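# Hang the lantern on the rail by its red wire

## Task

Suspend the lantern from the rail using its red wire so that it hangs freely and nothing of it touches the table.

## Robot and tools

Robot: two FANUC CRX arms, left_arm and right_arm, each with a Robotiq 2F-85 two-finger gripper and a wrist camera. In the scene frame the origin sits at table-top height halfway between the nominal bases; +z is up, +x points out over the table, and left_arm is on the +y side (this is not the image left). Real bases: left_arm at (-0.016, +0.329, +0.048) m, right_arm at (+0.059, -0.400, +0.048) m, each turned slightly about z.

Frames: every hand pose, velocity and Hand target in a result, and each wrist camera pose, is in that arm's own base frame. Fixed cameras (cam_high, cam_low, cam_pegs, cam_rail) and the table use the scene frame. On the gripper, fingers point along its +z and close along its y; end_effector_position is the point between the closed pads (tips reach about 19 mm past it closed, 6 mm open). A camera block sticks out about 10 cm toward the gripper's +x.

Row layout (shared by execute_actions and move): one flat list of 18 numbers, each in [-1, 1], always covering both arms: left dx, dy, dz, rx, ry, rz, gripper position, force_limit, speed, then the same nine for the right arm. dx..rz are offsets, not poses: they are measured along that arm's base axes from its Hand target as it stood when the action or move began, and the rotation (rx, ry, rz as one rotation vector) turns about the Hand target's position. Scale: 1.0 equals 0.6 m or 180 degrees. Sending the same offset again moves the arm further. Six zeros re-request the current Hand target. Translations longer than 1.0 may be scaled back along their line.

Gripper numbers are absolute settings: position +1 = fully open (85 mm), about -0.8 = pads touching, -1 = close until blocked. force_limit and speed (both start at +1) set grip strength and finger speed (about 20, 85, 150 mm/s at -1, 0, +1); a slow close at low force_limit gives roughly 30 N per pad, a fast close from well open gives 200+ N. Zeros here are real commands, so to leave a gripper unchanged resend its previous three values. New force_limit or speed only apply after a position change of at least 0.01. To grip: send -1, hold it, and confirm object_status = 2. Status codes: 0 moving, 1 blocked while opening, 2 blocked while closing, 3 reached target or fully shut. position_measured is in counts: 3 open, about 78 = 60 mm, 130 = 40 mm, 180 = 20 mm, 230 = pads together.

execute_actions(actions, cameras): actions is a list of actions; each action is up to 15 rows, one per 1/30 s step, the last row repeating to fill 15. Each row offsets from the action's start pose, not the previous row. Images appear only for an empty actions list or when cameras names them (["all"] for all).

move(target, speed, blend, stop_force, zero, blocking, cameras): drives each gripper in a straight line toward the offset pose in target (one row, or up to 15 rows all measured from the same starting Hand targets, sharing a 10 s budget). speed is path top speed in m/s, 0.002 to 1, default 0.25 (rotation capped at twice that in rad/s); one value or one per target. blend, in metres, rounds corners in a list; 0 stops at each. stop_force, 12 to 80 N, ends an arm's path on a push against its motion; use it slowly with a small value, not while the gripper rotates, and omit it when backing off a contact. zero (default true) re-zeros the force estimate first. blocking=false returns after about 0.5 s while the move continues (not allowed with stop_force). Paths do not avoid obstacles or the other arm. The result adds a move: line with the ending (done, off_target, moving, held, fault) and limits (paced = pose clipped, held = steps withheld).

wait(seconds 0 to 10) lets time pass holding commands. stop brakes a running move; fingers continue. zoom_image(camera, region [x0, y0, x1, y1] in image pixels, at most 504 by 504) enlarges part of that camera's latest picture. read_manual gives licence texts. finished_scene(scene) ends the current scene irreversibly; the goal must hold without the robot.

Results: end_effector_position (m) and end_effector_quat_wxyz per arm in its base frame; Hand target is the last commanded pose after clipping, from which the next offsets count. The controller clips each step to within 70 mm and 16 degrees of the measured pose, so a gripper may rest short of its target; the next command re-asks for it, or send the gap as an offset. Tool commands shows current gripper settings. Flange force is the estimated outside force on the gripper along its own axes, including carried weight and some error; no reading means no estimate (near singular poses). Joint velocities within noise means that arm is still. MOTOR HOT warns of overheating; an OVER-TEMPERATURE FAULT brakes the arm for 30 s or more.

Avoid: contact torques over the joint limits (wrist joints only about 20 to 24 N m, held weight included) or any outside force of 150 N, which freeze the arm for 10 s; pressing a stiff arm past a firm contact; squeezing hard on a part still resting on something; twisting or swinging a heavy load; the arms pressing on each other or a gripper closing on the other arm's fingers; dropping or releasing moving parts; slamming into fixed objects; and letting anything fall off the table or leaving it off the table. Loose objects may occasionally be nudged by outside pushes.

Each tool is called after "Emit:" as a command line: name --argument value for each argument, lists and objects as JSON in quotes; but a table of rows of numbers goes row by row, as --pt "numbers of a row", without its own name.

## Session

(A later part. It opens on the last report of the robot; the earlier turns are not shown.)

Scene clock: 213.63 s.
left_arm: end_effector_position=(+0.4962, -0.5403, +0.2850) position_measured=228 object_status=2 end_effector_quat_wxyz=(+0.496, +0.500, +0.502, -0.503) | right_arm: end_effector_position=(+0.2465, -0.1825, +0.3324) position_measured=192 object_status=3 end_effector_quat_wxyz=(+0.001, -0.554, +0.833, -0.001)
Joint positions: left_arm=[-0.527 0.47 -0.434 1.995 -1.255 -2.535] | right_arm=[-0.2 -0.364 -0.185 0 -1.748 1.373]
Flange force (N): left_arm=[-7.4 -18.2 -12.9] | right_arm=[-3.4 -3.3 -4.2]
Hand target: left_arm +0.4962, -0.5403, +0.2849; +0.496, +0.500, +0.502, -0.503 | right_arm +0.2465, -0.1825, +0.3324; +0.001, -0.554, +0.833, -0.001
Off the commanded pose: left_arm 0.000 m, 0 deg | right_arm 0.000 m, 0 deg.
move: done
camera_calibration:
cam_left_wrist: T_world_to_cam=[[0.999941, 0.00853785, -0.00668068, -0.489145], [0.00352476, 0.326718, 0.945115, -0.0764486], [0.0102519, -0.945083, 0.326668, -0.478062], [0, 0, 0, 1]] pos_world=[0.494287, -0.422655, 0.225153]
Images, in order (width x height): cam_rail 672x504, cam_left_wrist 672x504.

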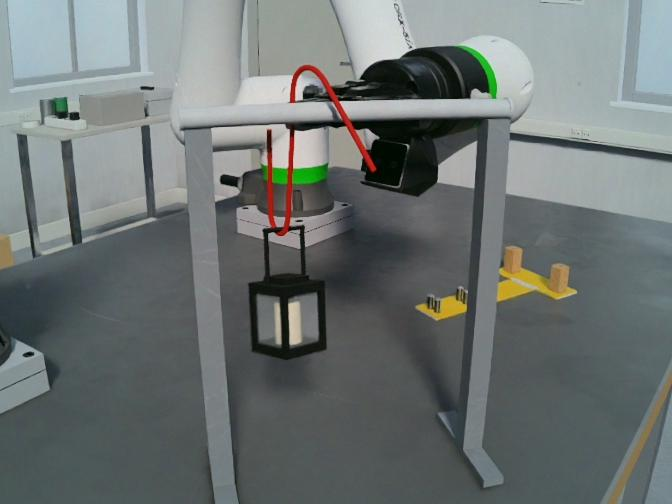

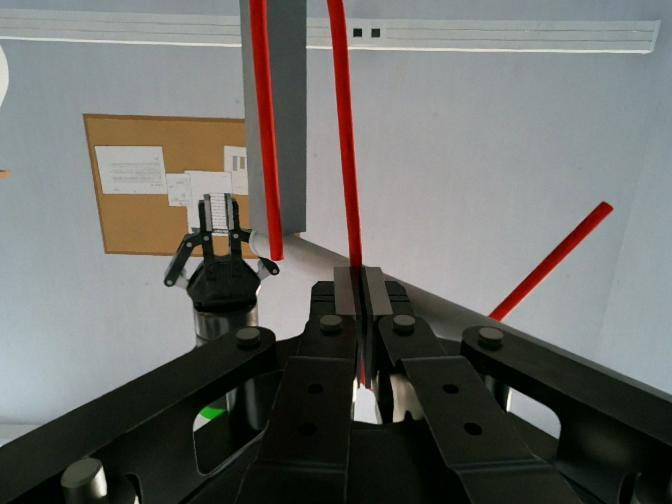

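Emit:
move --pt "-0.01 0 0.07 0 0 0 -1 0.5 -1 0 0 0 0 0 0 -0.5 0 -1" --pt "-0.01 0 0.07 -0.122 0 0 -1 0.5 -1 0 0 0 0 0 0 -0.5 0 -1" --pt "0 0 0 -0.122 0 0 -1 0.5 -1 0 0 0 0 0 0 -0.5 0 -1" --speed 0.08 --cameras '["cam_rail","cam_left_wrist"]'

Emit:
zoom_image --camera "cam_rail" --region '[200, 50, 450, 300]'

Scene clock: 218.30 s.
left_arm: end_effector_position=(+0.4962, -0.5403, +0.2850) position_measured=228 object_status=2 end_effector_quat_wxyz=(+0.582, +0.396, +0.397, -0.589) | right_arm: end_effector_position=(+0.2465, -0.1825, +0.3324) position_measured=192 object_status=3 end_effector_quat_wxyz=(+0.001, -0.554, +0.833, -0.001)
Joint positions: left_arm=[-0.618 0.689 -0.391 2.276 -1.647 -2.738] | right_arm=[-0.2 -0.364 -0.185 0 -1.748 1.373]
Flange force (N): left_arm=[-8.4 -23.7 -15.8] | right_arm=[-2.3 -3.5 -4.4]
Hand target: left_arm +0.4962, -0.5403, +0.2849; +0.582, +0.396, +0.397, -0.589 | right_arm +0.2465, -0.1825, +0.3324; +0.001, -0.554, +0.833, -0.001
Off the commanded pose: left_arm 0.000 m, 0 deg | right_arm 0.000 m, 0 deg.
move: done
camera_calibration:
cam_left_wrist: T_world_to_cam=[[0.999941, 0.00542012, -0.00939001, -0.490058], [0.00352673, 0.656369, 0.754432, 0.155978], [0.0102524, -0.75442, 0.656311, -0.468962], [0, 0, 0, 1]] pos_world=[0.494287, -0.453518, 0.185509]
Images, in order (width x height): cam_rail 672x504, cam_left_wrist 672x504.

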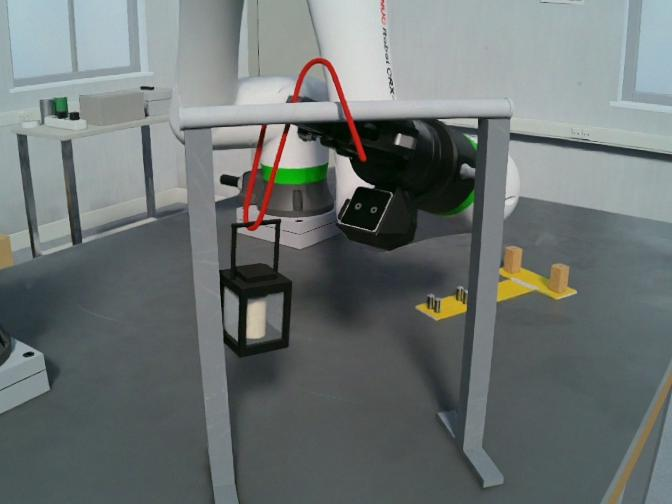

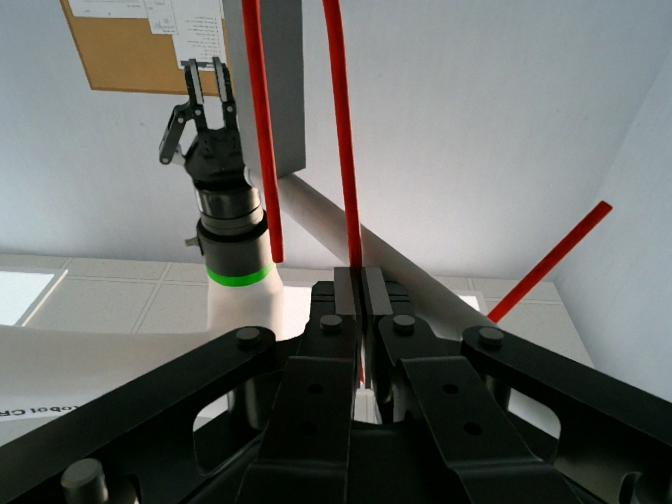

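Scaled by 2.016 from the camera's 672x504 image, which has a finer 960x720 frame.

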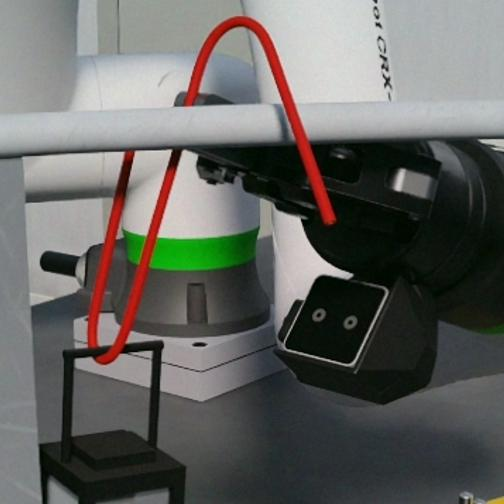

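Emit:
move --pt "-0.04 0 0.02 0 0 0 -1 0.5 -1 0 0 0 0 0 0 -0.5 0 -1" --pt "-0.04 0 -0.03 0 0 0 -1 0.5 -1 0 0 0 0 0 0 -0.5 0 -1" --speed 0.06 --cameras '["cam_rail","cam_left_wrist"]'

Emit:
zoom_image --camera "cam_rail" --region '[200, 50, 450, 300]'

Scene clock: 220.03 s.
left_arm: end_effector_position=(+0.4722, -0.5403, +0.2670) position_measured=228 object_status=2 end_effector_quat_wxyz=(+0.582, +0.396, +0.397, -0.589) | right_arm: end_effector_position=(+0.2465, -0.1825, +0.3324) position_measured=192 object_status=3 end_effector_quat_wxyz=(+0.001, -0.554, +0.833, -0.001)
Joint positions: left_arm=[-0.648 0.69 -0.45 2.298 -1.677 -2.793] | right_arm=[-0.2 -0.364 -0.185 0 -1.748 1.373]
Flange force (N): left_arm=[-3.0 -0.2 1.8] | right_arm=[-2.9 -3.4 -4.3]
Hand target: left_arm +0.4722, -0.5403, +0.2669; +0.582, +0.396, +0.397, -0.589 | right_arm +0.2465, -0.1825, +0.3324; +0.001, -0.554, +0.833, -0.001
Off the commanded pose: left_arm 0.000 m, 0 deg | right_arm 0.000 m, 0 deg.
move: done
camera_calibration:
cam_left_wrist: T_world_to_cam=[[0.999941, 0.00541941, -0.00938944, -0.466228], [0.00352599, 0.656426, 0.754382, 0.169677], [0.0102518, -0.754371, 0.656368, -0.456889], [0, 0, 0, 1]] pos_world=[0.470287, -0.453518, 0.167509]
Images, in order (width x height): cam_rail 672x504, cam_left_wrist 672x504.

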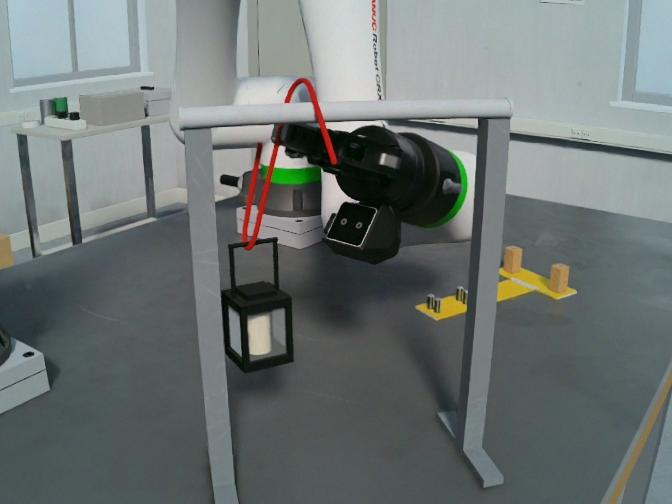

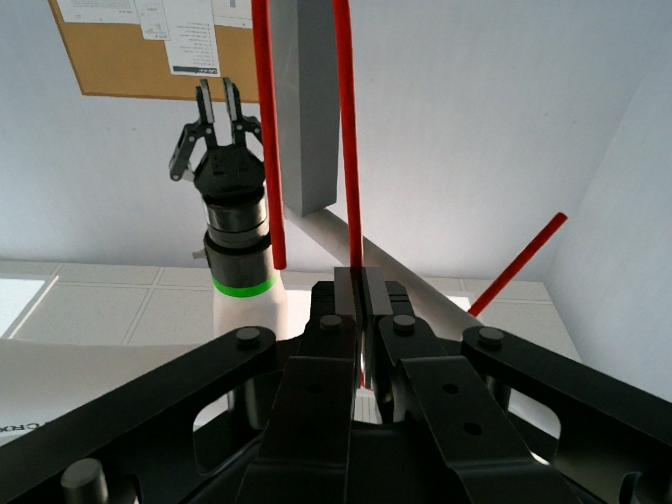

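Scaled by 2.016 from the camera's 672x504 image, which has a finer 960x720 frame.

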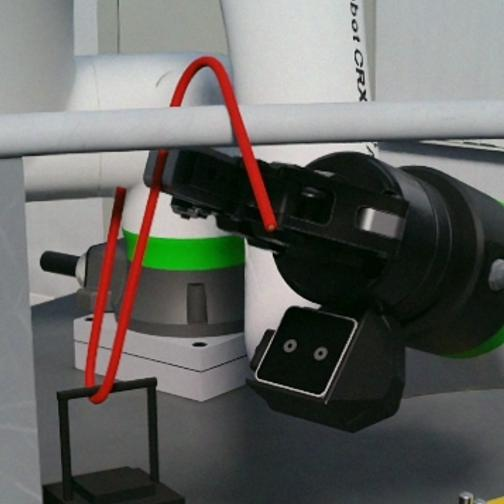

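Emit:
move --target '[0.022,0,-0.012,0,0,0,-1,0.5,-1,0,0,0,0,0,0,-0.5,0,-1]' --speed 0.04 --cameras '["cam_rail","cam_left_wrist"]'

Emit:
zoom_image --camera "cam_rail" --region '[220, 60, 380, 220]'

Scene clock: 221.00 s.
left_arm: end_effector_position=(+0.4854, -0.5403, +0.2598) position_measured=228 object_status=2 end_effector_quat_wxyz=(+0.582, +0.396, +0.397, -0.589) | right_arm: end_effector_position=(+0.2465, -0.1825, +0.3324) position_measured=192 object_status=3 end_effector_quat_wxyz=(+0.001, -0.554, +0.833, -0.001)
Joint positions: left_arm=[-0.631 0.722 -0.416 2.283 -1.68 -2.786] | right_arm=[-0.2 -0.364 -0.185 0 -1.748 1.373]
Flange force (N): left_arm=[-4.2 -2.5 2.1] | right_arm=[-2.7 -3.4 -4.2]
Hand target: left_arm +0.4854, -0.5403, +0.2597; +0.582, +0.396, +0.397, -0.589 | right_arm +0.2465, -0.1825, +0.3324; +0.001, -0.554, +0.833, -0.001
Off the commanded pose: left_arm 0.000 m, 0 deg | right_arm 0.000 m, 0 deg.
move: done
camera_calibration:
cam_left_wrist: T_world_to_cam=[[0.999941, 0.00542012, -0.00939001, -0.479495], [0.00352673, 0.656369, 0.754432, 0.175028], [0.0102524, -0.75442, 0.656311, -0.452312], [0, 0, 0, 1]] pos_world=[0.483487, -0.453518, 0.160309]
Images, in order (width x height): cam_rail 672x504, cam_left_wrist 672x504.

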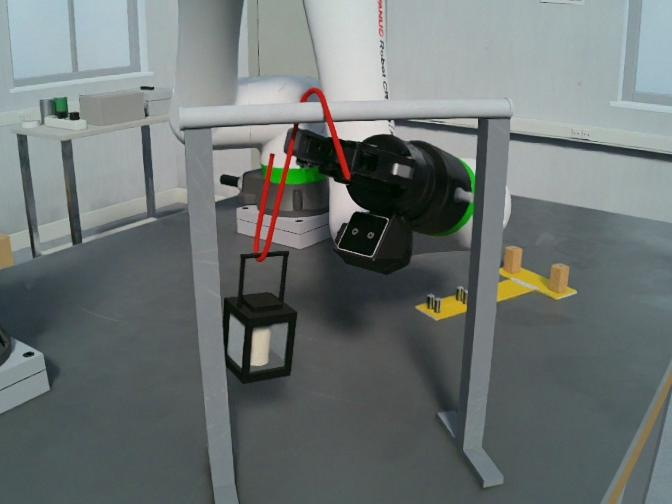

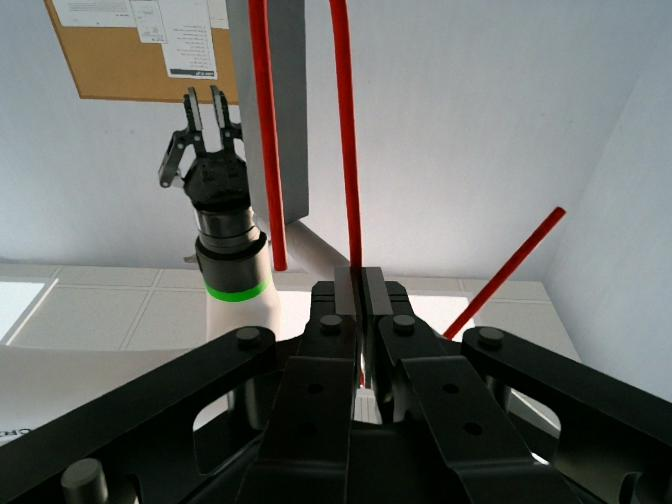

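Scaled by 3.150 from the camera's 672x504 image, which has a finer 960x720 frame.

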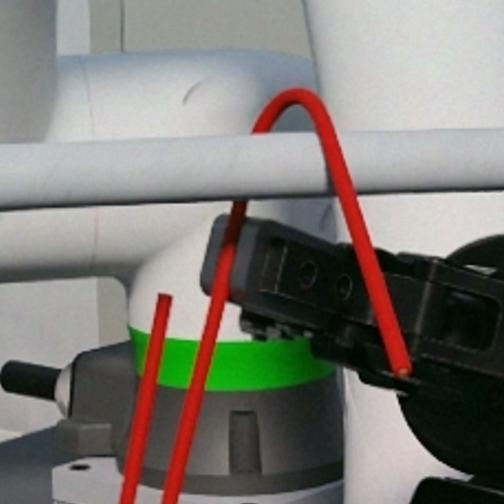

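Emit:
move --target '[0.004,0,-0.011,0,0,0,-1,0.5,-1,0,0,0,0,0,0,-0.5,0,-1]' --speed 0.04 --cameras '["cam_rail","cam_left_wrist"]'

Emit:
zoom_image --camera "cam_rail" --region '[220, 60, 380, 220]'

Scene clock: 222.00 s.
left_arm: end_effector_position=(+0.4878, -0.5403, +0.2532) position_measured=228 object_status=2 end_effector_quat_wxyz=(+0.582, +0.396, +0.397, -0.589) | right_arm: end_effector_position=(+0.2465, -0.1825, +0.3324) position_measured=192 object_status=3 end_effector_quat_wxyz=(+0.001, -0.554, +0.833, -0.001)
Joint positions: left_arm=[-0.627 0.738 -0.408 2.279 -1.687 -2.792] | right_arm=[-0.2 -0.364 -0.185 0 -1.748 1.373]
Flange force (N): left_arm=[-6.8 2.1 4.6] | right_arm=[-3.1 -3.7 -4.3]
Hand target: left_arm +0.4878, -0.5403, +0.2531; +0.582, +0.396, +0.397, -0.589 | right_arm +0.2465, -0.1825, +0.3324; +0.001, -0.554, +0.833, -0.001
Off the commanded pose: left_arm 0.000 m, 0 deg | right_arm 0.000 m, 0 deg.
move: done
camera_calibration:
cam_left_wrist: T_world_to_cam=[[0.999941, 0.00542012, -0.00939001, -0.481957], [0.00352673, 0.656369, 0.754432, 0.179998], [0.0102524, -0.75442, 0.656311, -0.448005], [0, 0, 0, 1]] pos_world=[0.485887, -0.453518, 0.153709]
Images, in order (width x height): cam_rail 672x504, cam_left_wrist 672x504.

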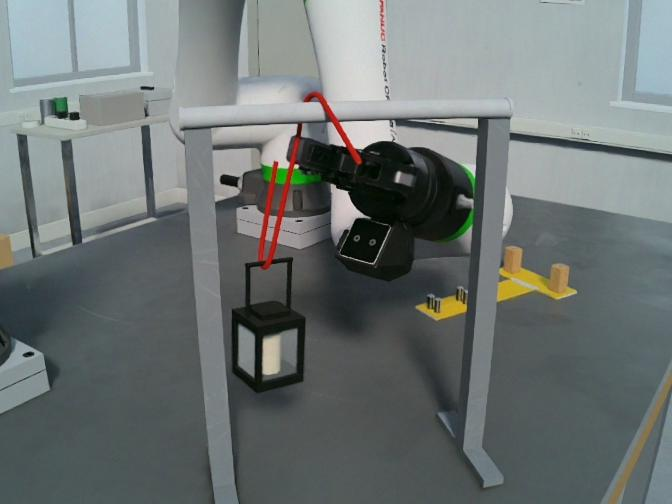

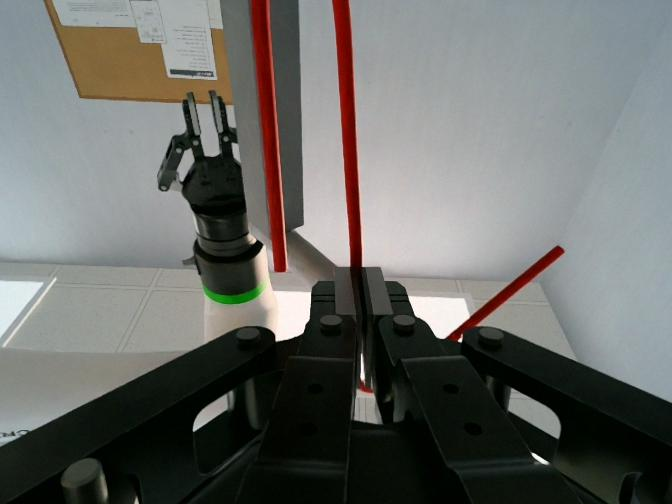

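Scaled by 3.150 from the camera's 672x504 image, which has a finer 960x720 frame.

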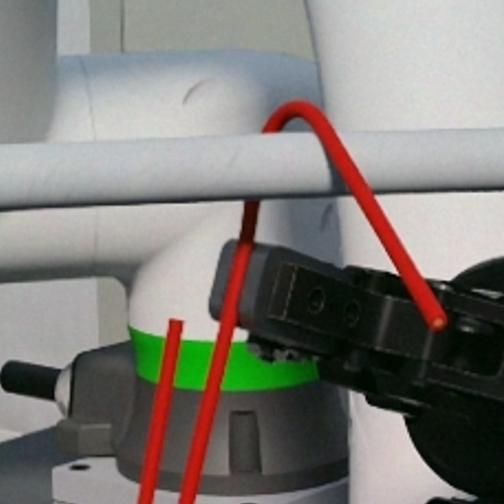

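Emit:
move --target '[0,0,0,0,0,0,-0.6,0,-1,0,0,0,0,0,0,-0.5,0,-1]' --cameras '["cam_rail"]'

Emit:
move --target '[0,0,0,0,0,0,-0.2,0,-1,0,0,0,0,0,0,-0.5,0,-1]' --cameras '["cam_rail","cam_left_wrist"]'

Emit:
zoom_image --camera "cam_rail" --region '[220, 60, 380, 220]'

Scene clock: 223.00 s.
left_arm: end_effector_position=(+0.4878, -0.5402, +0.2531) position_measured=204 object_status=0 end_effector_quat_wxyz=(+0.582, +0.396, +0.397, -0.589) | right_arm: end_effector_position=(+0.2465, -0.1825, +0.3324) position_measured=192 object_status=3 end_effector_quat_wxyz=(+0.001, -0.554, +0.833, -0.001)
Joint positions: left_arm=[-0.627 0.738 -0.408 2.279 -1.687 -2.792] | right_arm=[-0.2 -0.364 -0.185 0 -1.748 1.373]
Flange force (N): left_arm=[-2.1 -0.7 0.4] | right_arm=[-3.3 -3.7 -4.0]
Hand target: left_arm +0.4878, -0.5403, +0.2531; +0.582, +0.396, +0.397, -0.589 | right_arm +0.2465, -0.1825, +0.3324; +0.001, -0.554, +0.833, -0.001
Off the commanded pose: left_arm 0.000 m, 0 deg | right_arm 0.000 m, 0 deg.
move: done
Images, in order (width x height): cam_rail 672x504.

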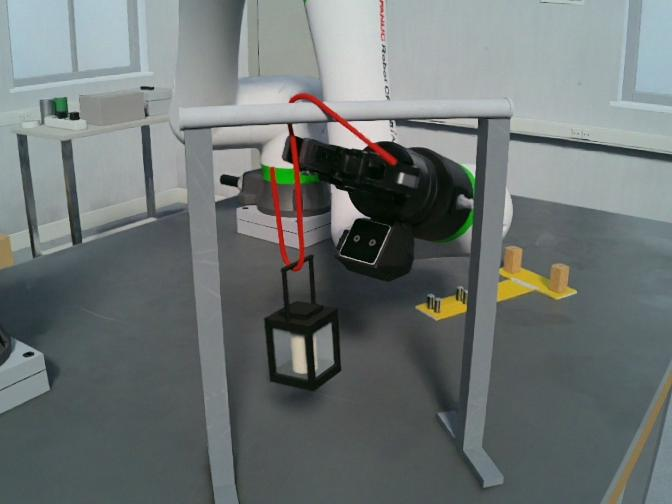

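Scene clock: 224.23 s.
left_arm: end_effector_position=(+0.4878, -0.5402, +0.2531) position_measured=154 object_status=0 end_effector_quat_wxyz=(+0.582, +0.396, +0.397, -0.589) | right_arm: end_effector_position=(+0.2465, -0.1825, +0.3324) position_measured=192 object_status=3 end_effector_quat_wxyz=(+0.001, -0.554, +0.833, -0.001)
Joint positions: left_arm=[-0.627 0.738 -0.408 2.279 -1.687 -2.792] | right_arm=[-0.2 -0.364 -0.185 0 -1.748 1.373]
Flange force (N): left_arm=[-3.2 -2.7 0.5] | right_arm=[-3.2 -3.2 -4.2]
Hand target: left_arm +0.4878, -0.5403, +0.2531; +0.582, +0.396, +0.397, -0.589 | right_arm +0.2465, -0.1825, +0.3324; +0.001, -0.554, +0.833, -0.001
Off the commanded pose: left_arm 0.000 m, 0 deg | right_arm 0.000 m, 0 deg.
move: done
camera_calibration:
cam_left_wrist: T_world_to_cam=[[0.999941, 0.00542012, -0.00939001, -0.481957], [0.00352673, 0.656369, 0.754432, 0.179998], [0.0102524, -0.75442, 0.656311, -0.448005], [0, 0, 0, 1]] pos_world=[0.485887, -0.453518, 0.153709]
Images, in order (width x height): cam_rail 672x504, cam_left_wrist 672x504.

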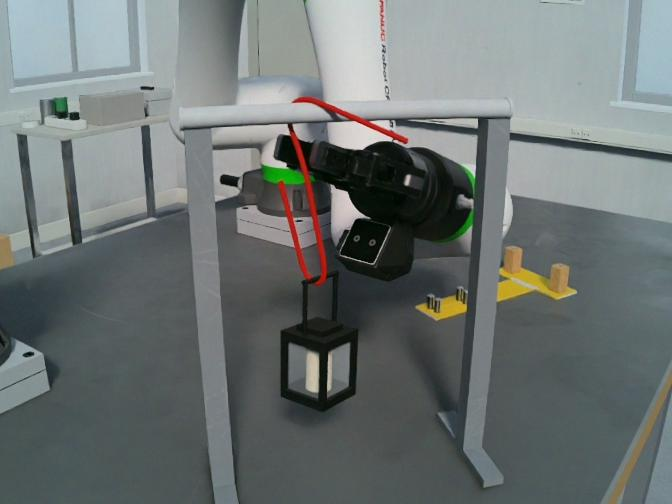

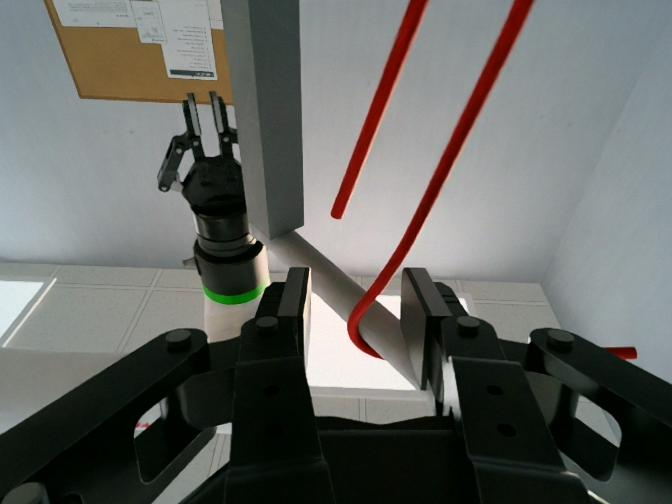

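Scaled by 3.150 from the camera's 672x504 image, which has a finer 960x720 frame.

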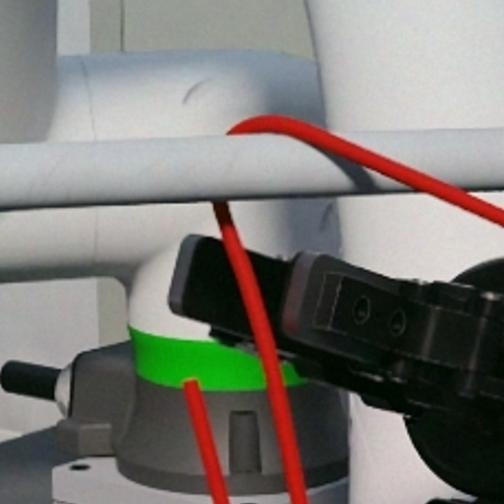

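Emit:
wait --seconds 1 --cameras '["cam_rail"]'

Emit:
zoom_image --camera "cam_rail" --region '[220, 60, 420, 260]'

Scene clock: 225.50 s.
left_arm: end_effector_position=(+0.4878, -0.5403, +0.2531) position_measured=154 object_status=3 end_effector_quat_wxyz=(+0.582, +0.396, +0.397, -0.589) | right_arm: end_effector_position=(+0.2465, -0.1825, +0.3324) position_measured=192 object_status=3 end_effector_quat_wxyz=(+0.001, -0.554, +0.833, -0.001)
Joint positions: left_arm=[-0.627 0.738 -0.408 2.279 -1.687 -2.792] | right_arm=[-0.2 -0.364 -0.185 0 -1.748 1.373]
Flange force (N): left_arm=[-2.9 -2.4 0.4] | right_arm=[-2.7 -4.0 -4.0]
Hand target: left_arm +0.4878, -0.5403, +0.2531; +0.582, +0.396, +0.397, -0.589 | right_arm +0.2465, -0.1825, +0.3324; +0.001, -0.554, +0.833, -0.001
Tool commands: left_gripper/position=-0.2 left_gripper/force_limit=+0.0 left_gripper/speed=-1.0 right_gripper/position=-0.5 right_gripper/force_limit=+0.0 right_gripper/speed=-1.0
Off the commanded pose: left_arm 0.000 m, 0 deg | right_arm 0.000 m, 0 deg.
wait: 1.00 s; at rest from the start
Images, in order (width x height): cam_rail 672x504.

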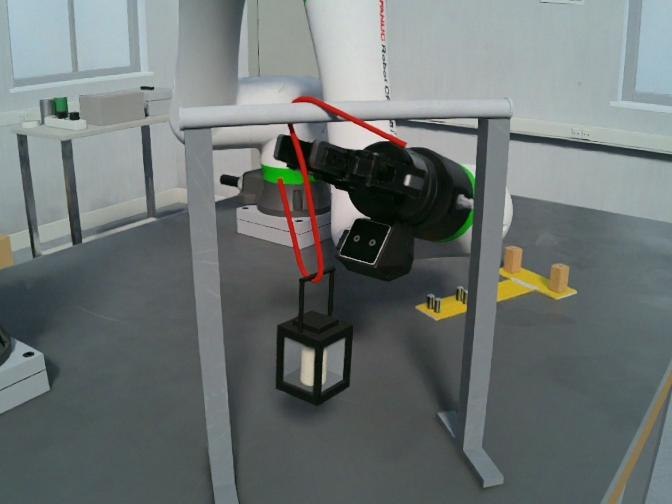

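Scaled by 2.520 from the camera's 672x504 image, which has a finer 960x720 frame.

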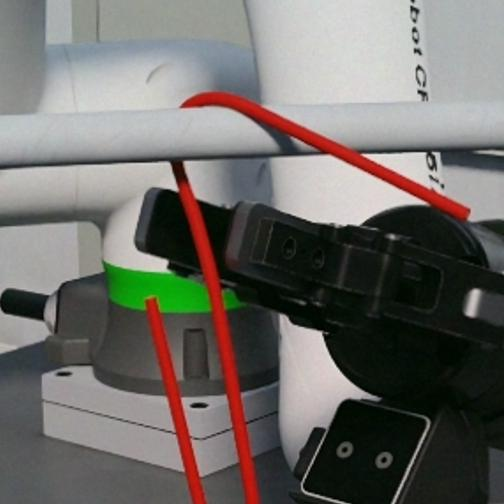

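Emit:
move --target '[0,0,0,0,0,0,0.3,0,-1,0,0,0,0,0,0,-0.5,0,-1]'

Emit:
move --target '[-0.08,0.35,-0.12,0,0,0,0.3,0,-1,0,0,0,0,0,0,-0.5,0,-1]' --speed 0.08

Emit:
wait --seconds 2 --cameras '["cam_rail","cam_high"]'

Emit:
zoom_image --camera "cam_rail" --region '[220, 60, 420, 260]'

Scene clock: 227.33 s.
left_arm: end_effector_position=(+0.4878, -0.5403, +0.2531) position_measured=91 object_status=0 end_effector_quat_wxyz=(+0.582, +0.396, +0.397, -0.589) | right_arm: end_effector_position=(+0.2465, -0.1825, +0.3324) position_measured=192 object_status=3 end_effector_quat_wxyz=(+0.001, -0.554, +0.833, -0.001)
Joint positions: left_arm=[-0.627 0.738 -0.408 2.279 -1.687 -2.792] | right_arm=[-0.2 -0.364 -0.185 0 -1.748 1.373]
Flange force (N): left_arm=[-2.8 -1.9 0.3] | right_arm=[-2.8 -3.1 -4.1]
Hand target: left_arm +0.4878, -0.5403, +0.2531; +0.582, +0.396, +0.397, -0.589 | right_arm +0.2465, -0.1825, +0.3324; +0.001, -0.554, +0.833, -0.001
Off the commanded pose: left_arm 0.000 m, 0 deg | right_arm 0.000 m, 0 deg.
move: done

Scene clock: 230.57 s.
left_arm: end_effector_position=(+0.4398, -0.3303, +0.1811) position_measured=91 object_status=3 end_effector_quat_wxyz=(+0.582, +0.396, +0.397, -0.589) | right_arm: end_effector_position=(+0.2465, -0.1825, +0.3324) position_measured=192 object_status=3 end_effector_quat_wxyz=(+0.001, -0.554, +0.833, -0.001)
Joint positions: left_arm=[-0.139 0.755 -0.737 1.736 -1.94 -3.052] | right_arm=[-0.2 -0.364 -0.185 0 -1.748 1.373]
Flange force (N): left_arm=[-2.7 0.0 2.2] | right_arm=[-2.1 -3.8 -4.3]
Hand target: left_arm +0.4398, -0.3303, +0.1811; +0.582, +0.396, +0.397, -0.589 | right_arm +0.2465, -0.1825, +0.3324; +0.001, -0.554, +0.833, -0.001
Off the commanded pose: left_arm 0.000 m, 0 deg | right_arm 0.000 m, 0 deg.
move: done

Scene clock: 232.57 s.
left_arm: end_effector_position=(+0.4398, -0.3303, +0.1811) position_measured=91 object_status=3 end_effector_quat_wxyz=(+0.582, +0.396, +0.397, -0.589) | right_arm: end_effector_position=(+0.2465, -0.1825, +0.3324) position_measured=192 object_status=3 end_effector_quat_wxyz=(+0.001, -0.554, +0.833, -0.001)
Joint positions: left_arm=[-0.139 0.755 -0.737 1.736 -1.94 -3.052] | right_arm=[-0.2 -0.364 -0.185 0 -1.748 1.373]
Flange force (N): left_arm=[-2.7 0.0 2.0] | right_arm=[-3.0 -3.2 -4.7]
Hand target: left_arm +0.4398, -0.3303, +0.1811; +0.582, +0.396, +0.397, -0.589 | right_arm +0.2465, -0.1825, +0.3324; +0.001, -0.554, +0.833, -0.001
Tool commands: left_gripper/position=+0.3 left_gripper/force_limit=+0.0 left_gripper/speed=-1.0 right_gripper/position=-0.5 right_gripper/force_limit=+0.0 right_gripper/speed=-1.0
Off the commanded pose: left_arm 0.000 m, 0 deg | right_arm 0.000 m, 0 deg.
wait: 2.00 s; at rest by 0.17 s
Images, in order (width x height): cam_high 672x504, cam_rail 672x504.

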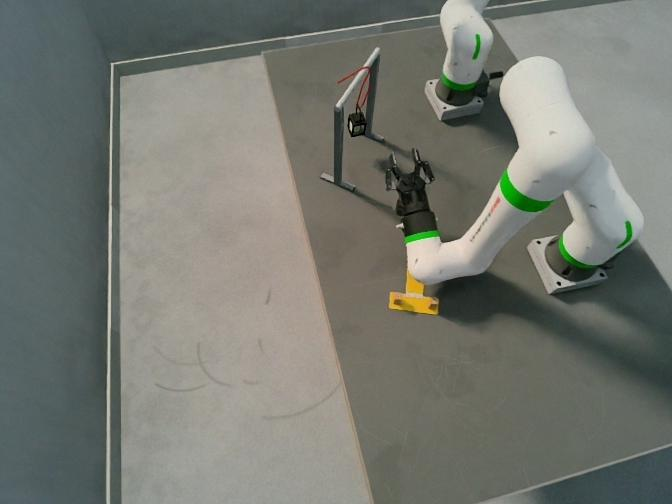

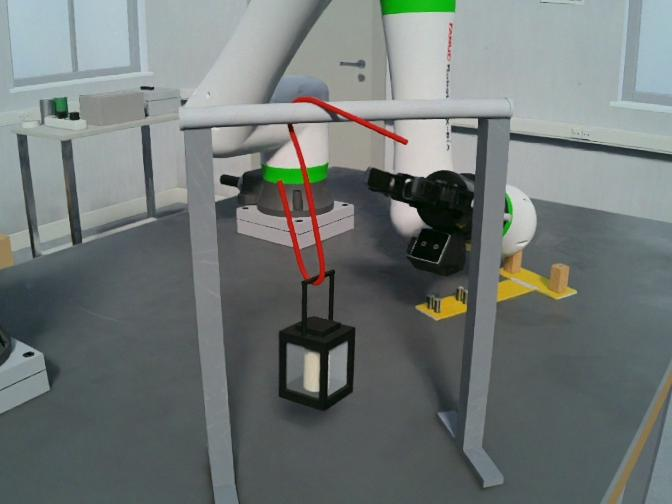

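Scaled by 2.520 from the camera's 672x504 image, which has a finer 960x720 frame.

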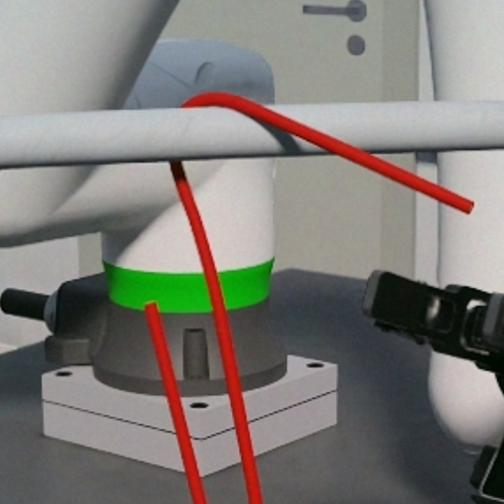

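Emit:
finished_scene --scene 2

The scene is finished: the task was done.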